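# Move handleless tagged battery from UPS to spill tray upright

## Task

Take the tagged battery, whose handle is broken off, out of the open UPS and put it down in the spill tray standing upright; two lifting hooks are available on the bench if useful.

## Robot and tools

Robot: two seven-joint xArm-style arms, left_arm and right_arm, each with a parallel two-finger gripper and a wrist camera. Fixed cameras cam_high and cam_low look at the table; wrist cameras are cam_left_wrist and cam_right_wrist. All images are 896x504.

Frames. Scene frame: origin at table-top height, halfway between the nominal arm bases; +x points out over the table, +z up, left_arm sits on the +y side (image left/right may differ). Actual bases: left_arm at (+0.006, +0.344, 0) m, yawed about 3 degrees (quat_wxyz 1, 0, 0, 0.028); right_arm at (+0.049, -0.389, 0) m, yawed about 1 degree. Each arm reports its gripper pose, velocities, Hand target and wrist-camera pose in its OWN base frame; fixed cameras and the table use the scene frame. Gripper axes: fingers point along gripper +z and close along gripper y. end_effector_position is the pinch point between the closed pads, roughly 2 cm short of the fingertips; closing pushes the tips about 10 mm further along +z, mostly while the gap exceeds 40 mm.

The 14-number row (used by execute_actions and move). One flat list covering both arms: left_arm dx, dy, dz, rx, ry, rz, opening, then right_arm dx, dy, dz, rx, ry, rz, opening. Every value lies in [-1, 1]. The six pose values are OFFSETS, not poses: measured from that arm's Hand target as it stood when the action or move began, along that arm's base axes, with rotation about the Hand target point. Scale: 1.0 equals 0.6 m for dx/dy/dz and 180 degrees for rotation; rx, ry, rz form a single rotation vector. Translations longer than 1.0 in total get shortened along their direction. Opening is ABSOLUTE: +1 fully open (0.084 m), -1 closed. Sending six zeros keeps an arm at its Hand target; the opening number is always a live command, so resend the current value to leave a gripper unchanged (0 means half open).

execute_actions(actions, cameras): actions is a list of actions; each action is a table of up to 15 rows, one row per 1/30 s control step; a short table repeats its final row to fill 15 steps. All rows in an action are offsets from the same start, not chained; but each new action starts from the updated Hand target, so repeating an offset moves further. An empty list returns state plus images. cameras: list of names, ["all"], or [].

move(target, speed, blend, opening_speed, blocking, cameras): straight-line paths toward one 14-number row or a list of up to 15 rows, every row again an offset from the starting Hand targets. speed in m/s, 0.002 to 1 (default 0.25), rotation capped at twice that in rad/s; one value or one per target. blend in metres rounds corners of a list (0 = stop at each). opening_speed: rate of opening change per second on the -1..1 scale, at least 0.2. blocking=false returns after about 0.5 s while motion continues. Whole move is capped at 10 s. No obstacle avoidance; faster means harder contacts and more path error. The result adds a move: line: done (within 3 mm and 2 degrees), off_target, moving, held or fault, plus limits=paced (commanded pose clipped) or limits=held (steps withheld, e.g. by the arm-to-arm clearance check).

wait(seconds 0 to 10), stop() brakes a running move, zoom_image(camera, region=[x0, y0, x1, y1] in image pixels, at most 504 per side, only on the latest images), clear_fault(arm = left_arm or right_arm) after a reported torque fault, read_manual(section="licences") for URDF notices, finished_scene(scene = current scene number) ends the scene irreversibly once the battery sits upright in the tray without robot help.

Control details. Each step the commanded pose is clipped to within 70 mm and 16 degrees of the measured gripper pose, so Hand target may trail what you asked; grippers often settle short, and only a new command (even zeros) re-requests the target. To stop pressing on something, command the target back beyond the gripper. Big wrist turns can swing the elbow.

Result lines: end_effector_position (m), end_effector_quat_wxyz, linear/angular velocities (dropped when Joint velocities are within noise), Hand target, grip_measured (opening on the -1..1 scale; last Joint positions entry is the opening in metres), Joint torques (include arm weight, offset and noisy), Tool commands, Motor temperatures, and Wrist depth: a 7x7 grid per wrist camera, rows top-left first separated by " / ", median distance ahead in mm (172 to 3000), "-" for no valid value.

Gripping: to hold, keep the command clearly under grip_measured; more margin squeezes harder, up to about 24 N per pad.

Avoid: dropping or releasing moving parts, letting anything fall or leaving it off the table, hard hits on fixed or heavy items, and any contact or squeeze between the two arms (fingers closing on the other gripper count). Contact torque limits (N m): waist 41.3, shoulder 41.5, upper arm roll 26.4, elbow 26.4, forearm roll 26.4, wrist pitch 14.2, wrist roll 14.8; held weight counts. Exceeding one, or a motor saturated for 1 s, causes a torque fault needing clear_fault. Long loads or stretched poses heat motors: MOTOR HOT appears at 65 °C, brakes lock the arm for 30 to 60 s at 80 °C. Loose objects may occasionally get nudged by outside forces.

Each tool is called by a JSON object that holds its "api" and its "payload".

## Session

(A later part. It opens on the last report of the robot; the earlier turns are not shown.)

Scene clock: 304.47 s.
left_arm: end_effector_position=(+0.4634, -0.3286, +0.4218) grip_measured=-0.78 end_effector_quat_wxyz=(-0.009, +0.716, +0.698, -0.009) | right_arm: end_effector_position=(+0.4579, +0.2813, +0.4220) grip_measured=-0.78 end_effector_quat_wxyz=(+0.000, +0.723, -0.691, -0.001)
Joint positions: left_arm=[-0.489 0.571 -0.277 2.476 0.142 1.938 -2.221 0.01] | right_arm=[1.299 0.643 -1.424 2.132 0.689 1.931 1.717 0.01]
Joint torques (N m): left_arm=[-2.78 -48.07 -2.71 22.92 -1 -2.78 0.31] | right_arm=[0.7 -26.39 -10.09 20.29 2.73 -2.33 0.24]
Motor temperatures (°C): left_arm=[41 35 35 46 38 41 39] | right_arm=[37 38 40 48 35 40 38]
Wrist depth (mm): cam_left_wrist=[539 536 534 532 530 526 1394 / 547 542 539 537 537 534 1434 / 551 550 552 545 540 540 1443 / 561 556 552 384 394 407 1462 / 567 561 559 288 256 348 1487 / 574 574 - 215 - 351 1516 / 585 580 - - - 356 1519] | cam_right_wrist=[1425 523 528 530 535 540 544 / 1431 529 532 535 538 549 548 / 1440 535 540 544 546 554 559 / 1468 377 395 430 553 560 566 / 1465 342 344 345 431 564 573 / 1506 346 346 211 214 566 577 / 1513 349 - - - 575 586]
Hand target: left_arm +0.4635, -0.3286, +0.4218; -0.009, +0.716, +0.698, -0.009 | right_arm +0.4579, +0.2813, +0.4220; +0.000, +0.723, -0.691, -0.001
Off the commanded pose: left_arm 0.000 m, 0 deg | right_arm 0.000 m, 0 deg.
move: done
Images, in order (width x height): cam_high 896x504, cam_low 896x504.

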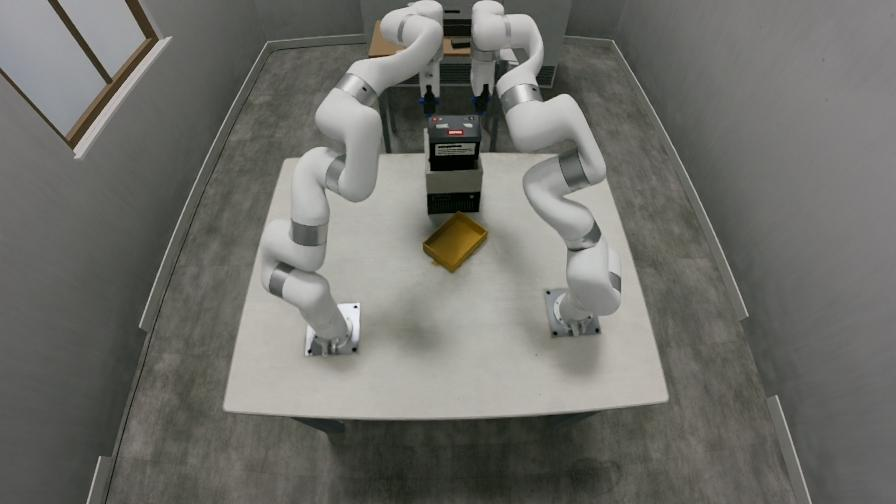

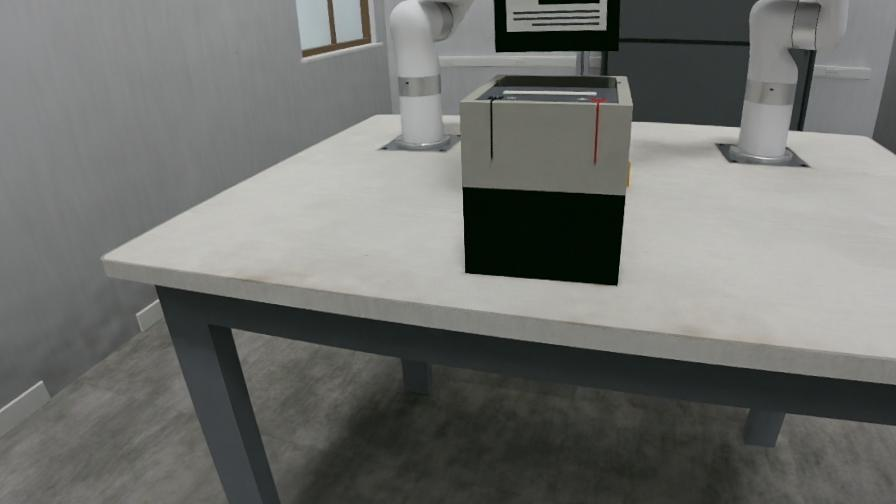

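{"api": "move", "payload": {"target": [-0.3207,0.019,0,0,0,0,-1,-0.3212,-0.0042,0,0,0,0,-1], "speed": 0.07}}

{"api": "move", "payload": {"target": [[-0.0192,-0.001,-0.02,0,0,0.0488,-1,0.019,0.0025,-0.02,0,0,0.0488,-1],[-0.038,-0.005,-0.06,0,0,0.0976,-1,0.0375,0.0077,-0.06,0,0,0.0976,-1],[-0.056,-0.0118,-0.11,0,0,0.1463,-1,0.055,0.0158,-0.11,0,0,0.1463,-1],[-0.0727,-0.0213,-0.16,0,0,0.1951,-1,0.0708,0.0265,-0.16,0,0,0.1951,-1],[-0.0877,-0.0332,-0.203,0,0,0.2439,-1,0.0852,0.0393,-0.203,0,0,0.2439,-1]], "speed": 0.06, "blend": [0.003,0.003,0.003,0.003,0], "cameras": ["cam_high","cam_left_wrist","cam_right_wrist"]}}

Scene clock: 323.20 s.
left_arm: end_effector_position=(+0.2711, -0.3172, +0.4218) grip_measured=-0.78 end_effector_quat_wxyz=(-0.009, +0.716, +0.698, -0.009) | right_arm: end_effector_position=(+0.2652, +0.2788, +0.4220) grip_measured=-0.78 end_effector_quat_wxyz=(+0.000, +0.723, -0.691, -0.001)
Joint positions: left_arm=[-0.464 -0.146 -0.344 1.531 -0.067 1.686 -2.357 0.01] | right_arm=[2.371 0.742 -2.216 1.454 0.608 1.895 1.746 0.01]
Joint torques (N m): left_arm=[0.28 -28.27 1.39 23.49 0.42 -1.43 -0.15] | right_arm=[-0.45 -6.97 -15.85 19.13 -1.77 -2.11 -0.34]
Wrist depth (mm): cam_left_wrist=[542 537 535 532 532 529 524 / 545 543 542 540 535 535 531 / 553 550 548 547 543 540 538 / 562 557 556 549 550 517 486 / 570 567 564 296 297 452 433 / 577 573 - 215 - 365 446 / 584 583 - - - 402 452] | cam_right_wrist=[521 525 529 535 537 543 545 / 525 532 535 539 542 548 553 / 532 537 540 547 554 554 558 / 338 347 547 550 557 562 563 / 392 436 511 553 560 567 573 / 395 443 - 222 226 574 581 / 397 441 - - - 580 586]
Hand target: left_arm +0.2711, -0.3172, +0.4218; -0.009, +0.716, +0.698, -0.009 | right_arm +0.2651, +0.2788, +0.4220; +0.000, +0.723, -0.691, -0.001
Off the commanded pose: left_arm 0.000 m, 0 deg | right_arm 0.000 m, 0 deg.
move: done

Scene clock: 330.00 s.
left_arm: end_effector_position=(+0.2185, -0.3371, +0.3000) grip_measured=-0.78 end_effector_quat_wxyz=(-0.005, +0.403, +0.915, -0.011) | right_arm: end_effector_position=(+0.3163, +0.3024, +0.3002) grip_measured=-0.78 end_effector_quat_wxyz=(+0.000, +0.929, -0.370, -0.001)
Joint positions: left_arm=[-0.432 -0.303 -0.477 1.051 -0.167 1.324 -3.161 0.01] | right_arm=[2.397 0.587 -1.955 1.204 0.544 1.467 1.069 0.01]
Joint torques (N m): left_arm=[-0.2 -22.04 1.77 23.83 -1.52 -1.24 -0.1] | right_arm=[-3.59 -5.39 -15.21 24.71 -2.89 -3.15 -0.43]
Wrist depth (mm): cam_left_wrist=[422 420 418 416 412 411 410 / 425 424 421 420 417 415 413 / 432 430 427 424 422 421 420 / 438 435 432 431 428 427 424 / 444 442 438 300 303 432 431 / 450 448 446 216 - 436 437 / 454 452 - - - 427 439] | cam_right_wrist=[242 301 213 412 416 421 425 / 277 304 306 417 424 426 429 / 304 308 228 425 427 431 435 / 308 310 402 425 430 437 441 / 272 241 431 429 432 443 447 / 226 431 - 224 231 448 451 / 433 434 - - - 453 458]
Hand target: left_arm +0.2184, -0.3371, +0.3000; -0.005, +0.403, +0.915, -0.011 | right_arm +0.3163, +0.3024, +0.3002; +0.000, +0.929, -0.370, -0.001
Off the commanded pose: left_arm 0.000 m, 0 deg | right_arm 0.000 m, 0 deg.
move: done
camera_calibration:
cam_left_wrist: T_world_to_cam=[[0.725959, 0.687452, -0.0198275, 0.109713], [0.684831, -0.719942, 0.112651, -0.379027], [0.0631674, -0.0953583, -0.993437, 0.389849], [0, 0, 0, 1]] pos_world=[0.155297, -0.311124, 0.432163]
cam_right_wrist: T_world_to_cam=[[-0.658048, -0.752142, 0.0354215, 0.450229], [-0.744151, 0.656797, 0.121885, 0.0507117], [-0.114939, 0.0538471, -0.991912, 0.44968], [0, 0, 0, 1]] pos_world=[0.385695, 0.281115, 0.423914]
Images, in order (width x height): cam_high 896x504, cam_left_wrist 896x504, cam_right_wrist 896x504.

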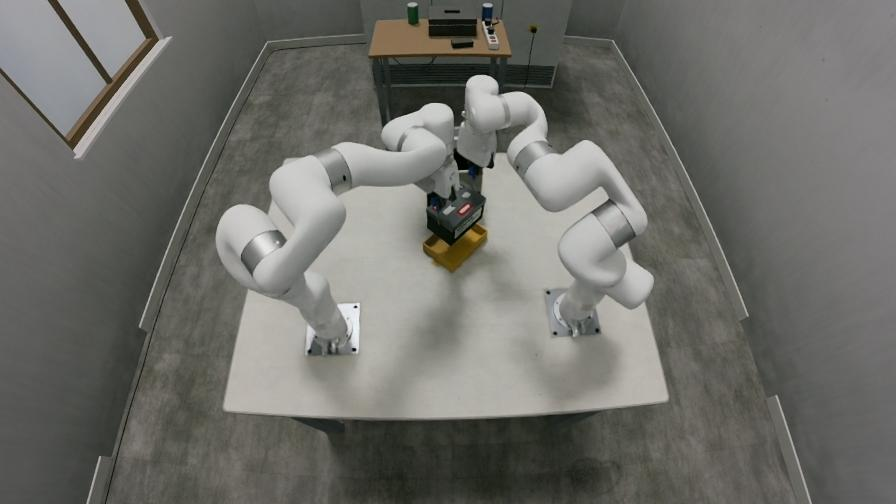

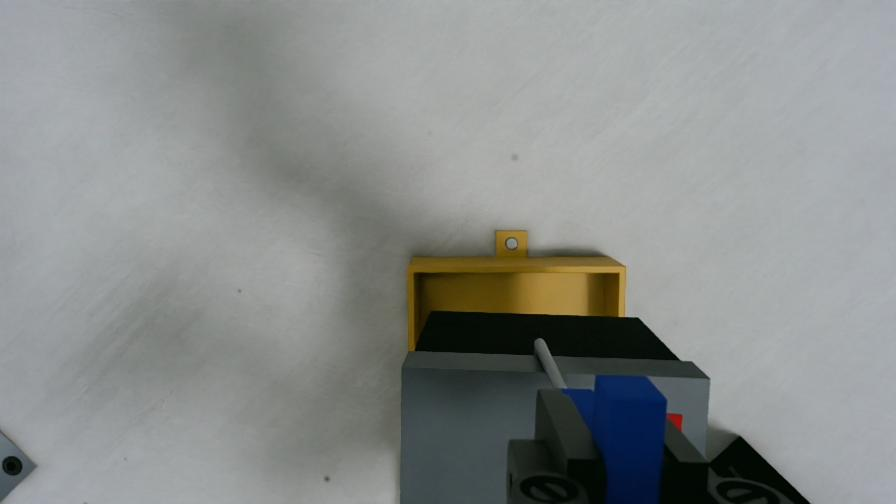

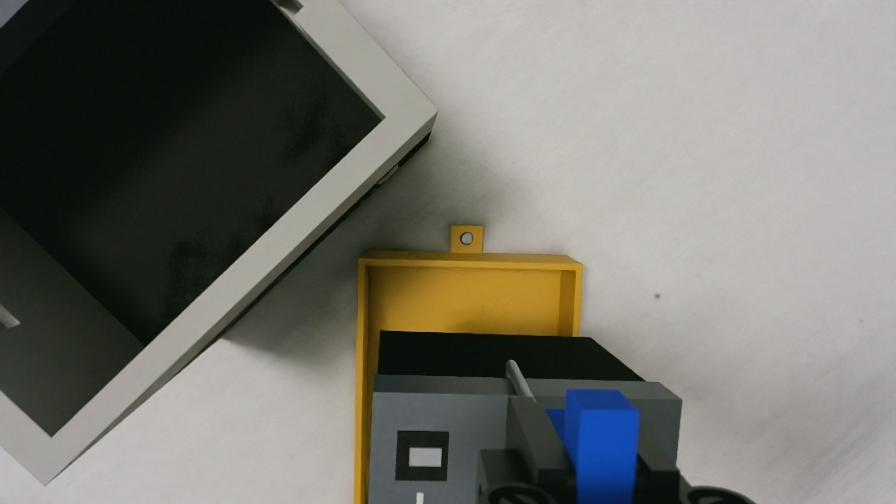

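{"api": "move", "payload": {"target": [0.0023,-0.0025,-0.108,0,0,0,-1,0.0025,-0.0023,-0.108,0,0,0,-1], "speed": 0.06, "cameras": ["cam_left_wrist","cam_right_wrist"]}}

Scene clock: 340.83 s.
left_arm: end_effector_position=(+0.2198, -0.3386, +0.2352) grip_measured=-0.78 end_effector_quat_wxyz=(-0.005, +0.403, +0.915, -0.011) | right_arm: end_effector_position=(+0.3178, +0.3010, +0.2355) grip_measured=-0.78 end_effector_quat_wxyz=(+0.000, +0.929, -0.370, -0.001)
Joint positions: left_arm=[-0.436 -0.264 -0.502 0.898 -0.167 1.134 -3.165 0.01] | right_arm=[2.379 0.604 -1.863 1.051 0.601 1.303 1.036 0.01]
Joint torques (N m): left_arm=[-1.12 -19.57 1.58 23.38 0.27 -1.32 -0.15] | right_arm=[-3.44 -5.6 -15.42 24.27 -1.07 -3.25 -0.4]
Wrist depth (mm): cam_left_wrist=[357 356 354 352 350 350 346 / 362 360 358 356 355 353 351 / 368 365 363 361 359 357 356 / 371 371 367 365 363 363 359 / 378 374 372 302 304 367 365 / 383 381 379 215 - 370 371 / 387 384 383 - - 377 374] | cam_right_wrist=[237 238 - 349 354 356 360 / 240 241 - 354 357 361 363 / 242 244 288 359 362 366 368 / 245 - 358 360 365 370 373 / 247 279 361 363 365 375 378 / - 365 366 224 232 379 383 / 366 370 - - - 384 388]
Hand target: left_arm +0.2198, -0.3386, +0.2352; -0.005, +0.403, +0.915, -0.011 | right_arm +0.3178, +0.3010, +0.2354; +0.000, +0.929, -0.370, -0.001
Off the commanded pose: left_arm 0.000 m, 0 deg | right_arm 0.000 m, 0 deg.
move: done
camera_calibration:
cam_left_wrist: T_world_to_cam=[[0.725911, 0.687502, -0.0198357, 0.108469], [0.684881, -0.719894, 0.112649, -0.373758], [0.0631668, -0.0953583, -0.993437, 0.325243], [0, 0, 0, 1]] pos_world=[0.156697, -0.312624, 0.367363]
cam_right_wrist: T_world_to_cam=[[-0.657984, -0.752195, 0.0354873, 0.452424], [-0.744208, 0.656745, 0.121822, 0.0607048], [-0.11494, 0.0537472, -0.991917, 0.385682], [0, 0, 0, 1]] pos_world=[0.387195, 0.279715, 0.359114]
Images, in order (width x height): cam_left_wrist 896x504, cam_right_wrist 896x504.

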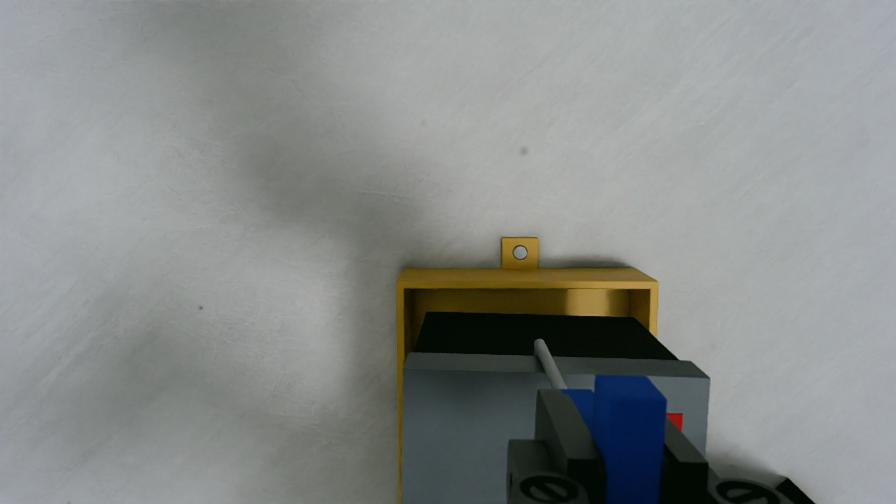

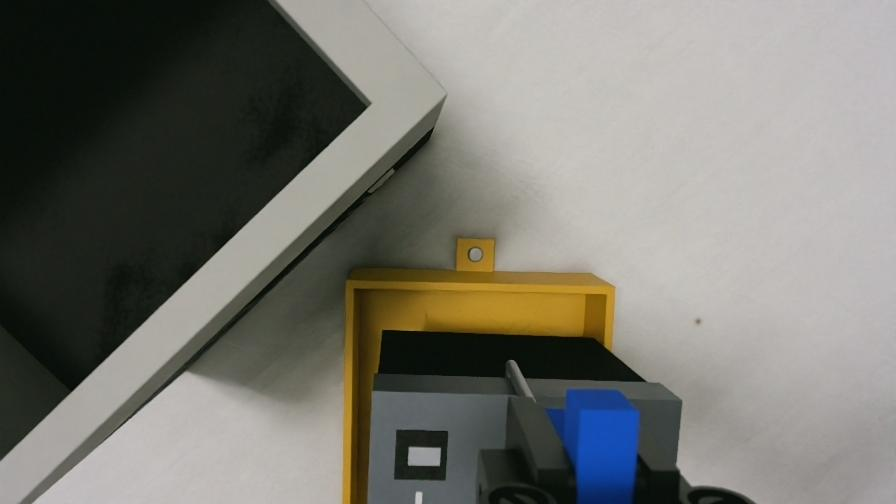

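{"api": "move", "payload": {"target": [[0.0033,-0.0037,0,0,0,0,-1,0.0063,0,0,0,0,0,-1],[0.0033,-0.0037,-0.06,0,0,0,-1,0.0063,0,-0.06,0,0,0,-1]], "speed": 0.04, "cameras": ["cam_left_wrist","cam_right_wrist"]}}

Scene clock: 350.60 s.
left_arm: end_effector_position=(+0.2218, -0.3408, +0.1992) grip_measured=-0.78 end_effector_quat_wxyz=(-0.005, +0.403, +0.915, -0.011) | right_arm: end_effector_position=(+0.3216, +0.3010, +0.1995) grip_measured=-0.78 end_effector_quat_wxyz=(+0.000, +0.929, -0.370, -0.001)
Joint positions: left_arm=[-0.435 -0.214 -0.521 0.834 -0.153 1.023 -3.178 0.01] | right_arm=[2.33 0.598 -1.772 0.993 0.633 1.207 1.019 0.01]
Joint torques (N m): left_arm=[-0.02 -20.37 1.07 23.26 0.59 -1.41 -0.21] | right_arm=[-3.18 -6.74 -15.36 23.88 -0.61 -3.19 -0.47]
Wrist depth (mm): cam_left_wrist=[322 321 319 317 316 314 313 / 325 324 323 321 319 318 316 / 330 329 328 325 324 322 321 / 335 334 331 330 328 327 324 / 339 338 335 289 287 330 330 / 345 342 341 214 - 334 335 / 348 346 344 - - 340 337] | cam_right_wrist=[203 - - 314 317 320 323 / 205 206 - 319 322 324 327 / 207 - - 323 327 329 330 / 209 - 324 326 330 333 335 / - 264 326 303 317 335 340 / - 328 329 225 229 341 344 / 331 333 - - - 345 349]
Hand target: left_arm +0.2218, -0.3408, +0.1992; -0.005, +0.403, +0.915, -0.011 | right_arm +0.3215, +0.3010, +0.1994; +0.000, +0.929, -0.370, -0.001
Off the commanded pose: left_arm 0.000 m, 0 deg | right_arm 0.000 m, 0 deg.
move: done
camera_calibration:
cam_left_wrist: T_world_to_cam=[[0.725911, 0.687502, -0.0198357, 0.107884], [0.684881, -0.719894, 0.112649, -0.372728], [0.0631668, -0.0953583, -0.993437, 0.289133], [0, 0, 0, 1]] pos_world=[0.158697, -0.314924, 0.331363]
cam_right_wrist: T_world_to_cam=[[-0.657993, -0.752191, 0.0354127, 0.456163], [-0.744201, 0.656741, 0.121888, 0.0678209], [-0.11494, 0.053847, -0.991912, 0.350369], [0, 0, 0, 1]] pos_world=[0.390895, 0.279715, 0.323114]
Images, in order (width x height): cam_left_wrist 896x504, cam_right_wrist 896x504.

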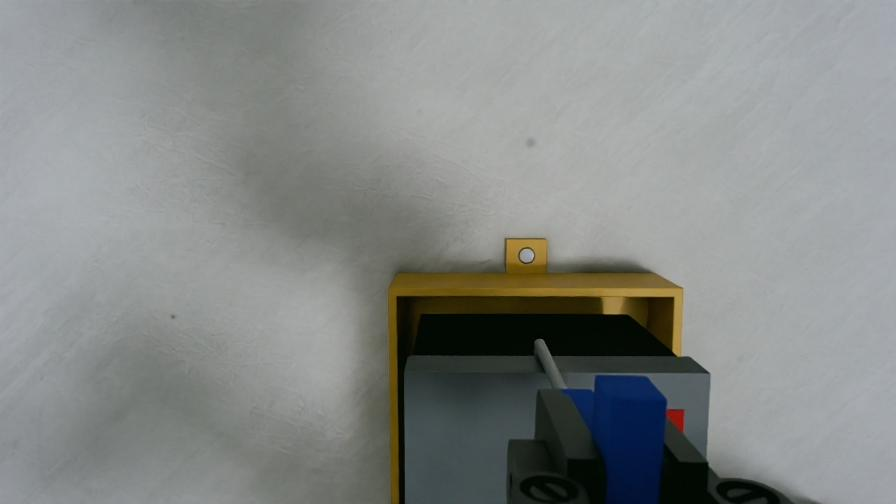

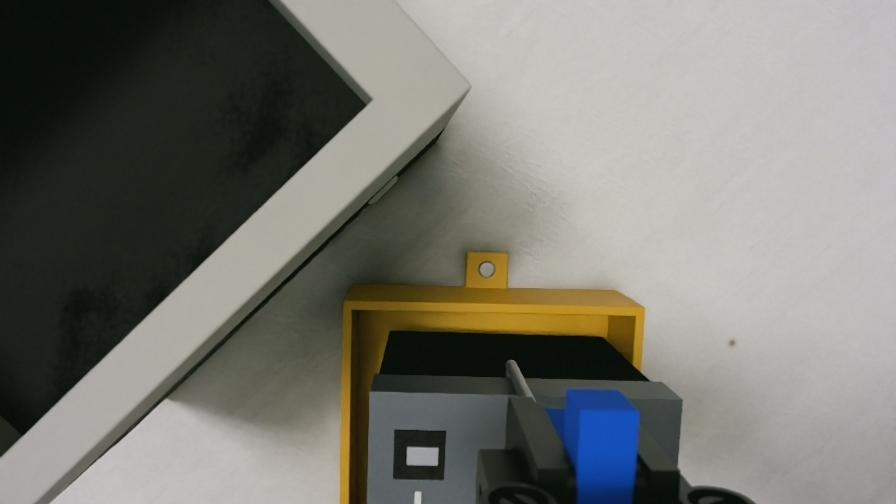

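{"api": "move", "payload": {"target": [[0,0,-0.038,0,0,0,-1,0,0,-0.038,0,0,0,-1],[0,0,-0.0525,0,0,0,-1,0,0,-0.0525,0,0,0,-1]], "speed": [0.04,0.02], "blend": [0.002,0], "cameras": ["cam_left_wrist","cam_right_wrist"]}}

Scene clock: 357.27 s.
left_arm: end_effector_position=(+0.2218, -0.3408, +0.1677) grip_measured=-0.78 end_effector_quat_wxyz=(-0.005, +0.403, +0.915, -0.011) | right_arm: end_effector_position=(+0.3215, +0.3010, +0.1680) grip_measured=-0.78 end_effector_quat_wxyz=(+0.000, +0.929, -0.370, -0.001)
Joint positions: left_arm=[-0.433 -0.166 -0.535 0.779 -0.137 0.924 -3.192 0.01] | right_arm=[2.285 0.596 -1.688 0.943 0.669 1.126 1.003 0.01]
Joint torques (N m): left_arm=[0.85 -14.43 0.95 18.96 0.92 -3.06 -0.15] | right_arm=[-1.63 -8.24 -9.75 16.08 0.8 -1.56 -0.34]
Wrist depth (mm): cam_left_wrist=[292 290 288 287 286 284 283 / 295 293 292 291 289 288 286 / 299 297 296 295 293 292 290 / 303 301 300 299 296 295 294 / 307 305 303 273 272 297 298 / 311 310 308 206 - 302 302 / 316 313 311 - - 307 305] | cam_right_wrist=[- - - 285 287 289 292 / - - - 288 291 293 296 / - - - 292 294 296 299 / - - 293 295 298 300 302 / - - 295 295 299 303 307 / - 298 298 235 241 308 311 / 300 301 - - - 312 314]
Hand target: left_arm +0.2218, -0.3408, +0.1677; -0.005, +0.403, +0.915, -0.011 | right_arm +0.3215, +0.3010, +0.1679; +0.000, +0.929, -0.370, -0.001
Off the commanded pose: left_arm 0.000 m, 0 deg | right_arm 0.000 m, 0 deg.
move: done
camera_calibration:
cam_left_wrist: T_world_to_cam=[[0.725907, 0.687509, -0.0197675, 0.107242], [0.684886, -0.719901, 0.112577, -0.369161], [0.0631674, -0.0952593, -0.993446, 0.257874], [0, 0, 0, 1]] pos_world=[0.158697, -0.314924, 0.299863]
cam_right_wrist: T_world_to_cam=[[-0.657977, -0.752198, 0.0355526, 0.457233], [-0.744199, 0.656741, 0.121896, 0.0716572], [-0.115039, 0.0537467, -0.991906, 0.319188], [0, 0, 0, 1]] pos_world=[0.390895, 0.279715, 0.291614]
Images, in order (width x height): cam_left_wrist 896x504, cam_right_wrist 896x504.

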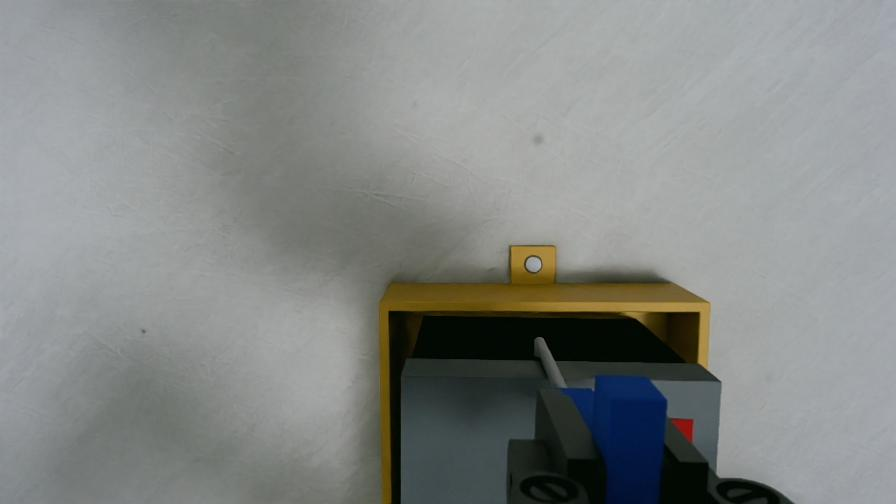

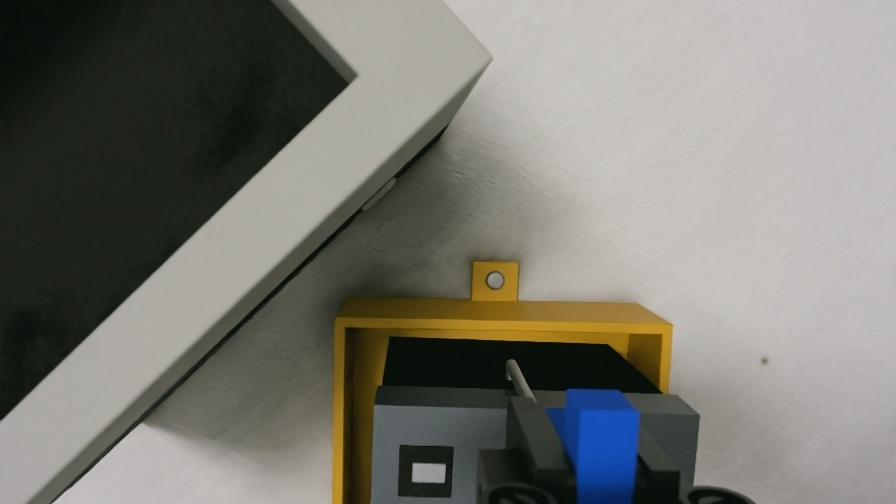

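{"api": "move", "payload": {"target": [-0.016,0.0174,0,0,0,0,-1,0.0182,-0.0171,0,0,0,0,-1], "speed": 0.04, "cameras": ["cam_left_wrist","cam_right_wrist"]}}

Scene clock: 361.37 s.
left_arm: end_effector_position=(+0.2122, -0.3304, +0.1677) grip_measured=-0.78 end_effector_quat_wxyz=(-0.005, +0.403, +0.915, -0.011) | right_arm: end_effector_position=(+0.3324, +0.2907, +0.1679) grip_measured=-0.78 end_effector_quat_wxyz=(+0.000, +0.929, -0.370, -0.001)
Joint positions: left_arm=[-0.444 -0.22 -0.528 0.733 -0.168 0.928 -3.172 0.01] | right_arm=[2.248 0.584 -1.681 0.946 0.658 1.119 0.978 0.01]
Joint torques (N m): left_arm=[-0.86 -16.03 1.93 16.81 -0.91 -0.95 0.26] | right_arm=[-1.46 -8.02 -9.62 17.09 -0.49 -1.62 -0.41]
Wrist depth (mm): cam_left_wrist=[291 290 289 287 285 284 283 / 295 293 292 290 289 288 287 / 298 297 296 294 293 291 291 / 304 302 300 299 297 295 294 / 307 306 304 297 296 298 298 / 311 310 309 - - 302 302 / 316 314 313 - - 307 307] | cam_right_wrist=[- - 283 285 287 290 292 / - - - 289 291 293 294 / 178 - - 293 294 296 298 / - - 295 295 298 300 302 / - - 296 295 299 304 307 / - 299 299 258 261 308 311 / - 301 - - - 312 315]
Hand target: left_arm +0.2122, -0.3304, +0.1677; -0.005, +0.403, +0.915, -0.011 | right_arm +0.3325, +0.2907, +0.1679; +0.000, +0.929, -0.370, -0.001
Off the commanded pose: left_arm 0.000 m, 0 deg | right_arm 0.000 m, 0 deg.
move: done
camera_calibration:
cam_left_wrist: T_world_to_cam=[[0.725911, 0.687502, -0.0198357, 0.107009], [0.684881, -0.719894, 0.112649, -0.355046], [0.0631668, -0.0953583, -0.993437, 0.259448], [0, 0, 0, 1]] pos_world=[0.149097, -0.304424, 0.299863]
cam_right_wrist: T_world_to_cam=[[-0.657977, -0.752198, 0.0355526, 0.456802], [-0.744199, 0.656741, 0.121896, 0.0865543], [-0.115039, 0.0537467, -0.991906, 0.320903], [0, 0, 0, 1]] pos_world=[0.401895, 0.269515, 0.291514]
Images, in order (width x height): cam_left_wrist 896x504, cam_right_wrist 896x504.

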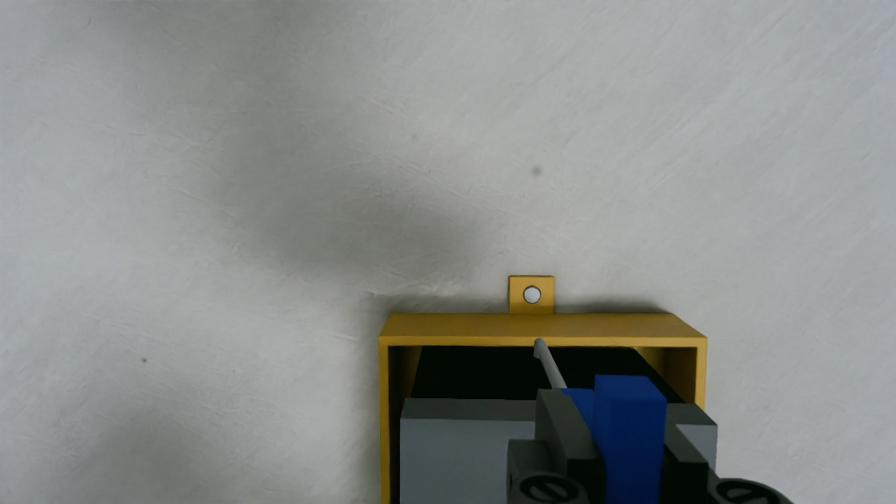

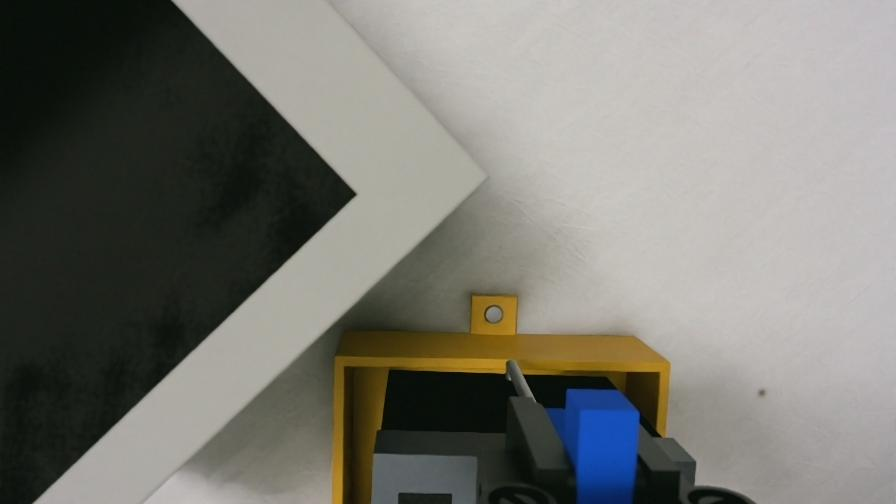

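{"api": "move", "payload": {"target": [0,0,0.25,0,0,0,-1,0,0,0.25,0,0,0,-1], "speed": 0.08, "cameras": ["cam_left_wrist","cam_right_wrist","cam_high"]}}

Scene clock: 366.23 s.
left_arm: end_effector_position=(+0.2122, -0.3304, +0.3177) grip_measured=-0.78 end_effector_quat_wxyz=(-0.005, +0.403, +0.915, -0.011) | right_arm: end_effector_position=(+0.3325, +0.2907, +0.3179) grip_measured=-0.78 end_effector_quat_wxyz=(+0.000, +0.929, -0.370, -0.001)
Joint positions: left_arm=[-0.437 -0.337 -0.461 1.073 -0.176 1.379 -3.154 0.01] | right_arm=[2.341 0.552 -1.95 1.264 0.512 1.501 1.051 0.01]
Joint torques (N m): left_arm=[0.31 -11.25 2.5 18.34 0.7 -0.97 -0.21] | right_arm=[-1.15 -6 -9.53 18.4 -0.55 -1.28 0.35]
Wrist depth (mm): cam_left_wrist=[438 437 435 432 431 429 426 / 444 442 438 437 435 431 430 / 450 447 446 442 441 439 437 / 456 455 449 448 443 444 441 / 460 460 458 428 359 450 448 / 470 465 463 - 458 458 454 / 474 474 - - - 461 461] | cam_right_wrist=[226 264 426 431 436 437 443 / 241 321 303 434 439 443 447 / 298 324 327 441 445 447 453 / 326 329 330 446 450 455 458 / 298 332 446 406 456 460 463 / 261 313 451 355 462 467 472 / 243 454 - - - 472 478]
Hand target: left_arm +0.2122, -0.3304, +0.3177; -0.005, +0.403, +0.915, -0.011 | right_arm +0.3325, +0.2907, +0.3179; +0.000, +0.929, -0.370, -0.001
Off the commanded pose: left_arm 0.000 m, 0 deg | right_arm 0.000 m, 0 deg.
move: done
camera_calibration:
cam_left_wrist: T_world_to_cam=[[0.725911, 0.687502, -0.0198357, 0.109982], [0.684881, -0.719894, 0.112649, -0.371932], [0.0631668, -0.0953583, -0.993437, 0.408364], [0, 0, 0, 1]] pos_world=[0.149097, -0.304424, 0.449763]
cam_right_wrist: T_world_to_cam=[[-0.657974, -0.752201, 0.0355522, 0.451469], [-0.744202, 0.656738, 0.121896, 0.0682716], [-0.115039, 0.0537467, -0.991906, 0.469689], [0, 0, 0, 1]] pos_world=[0.401895, 0.269515, 0.441514]
Images, in order (width x height): cam_high 896x504, cam_left_wrist 896x504, cam_right_wrist 896x504.

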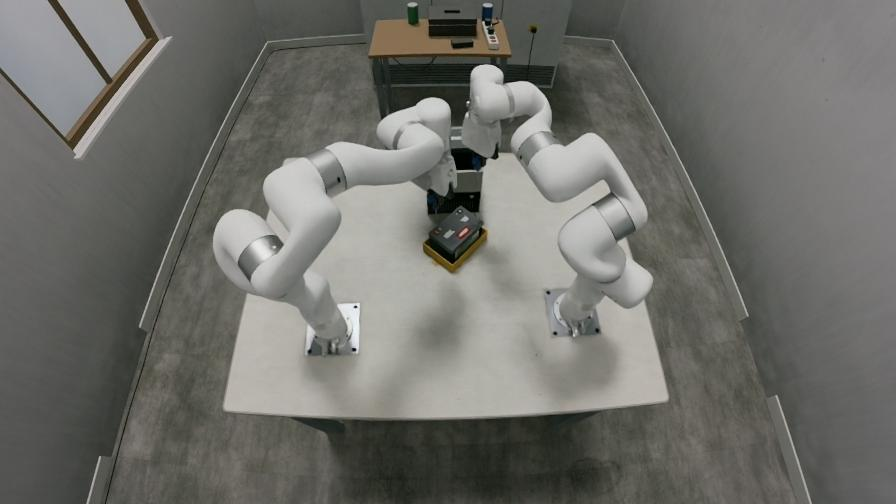

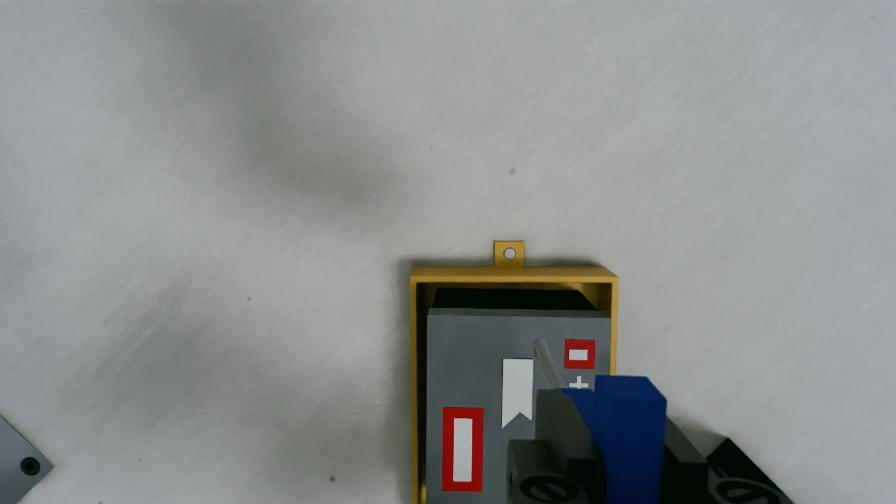

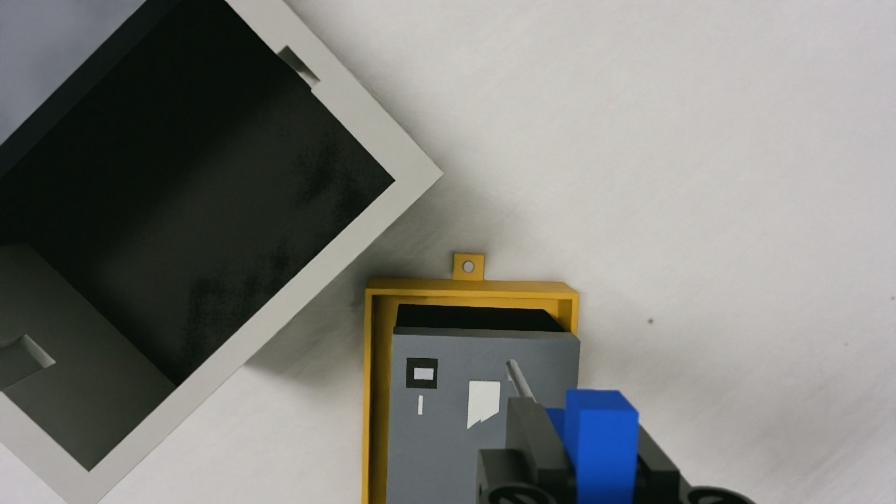

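{"api": "finished_scene", "payload": {"scene": 2}}

The scene is finished: the task was done.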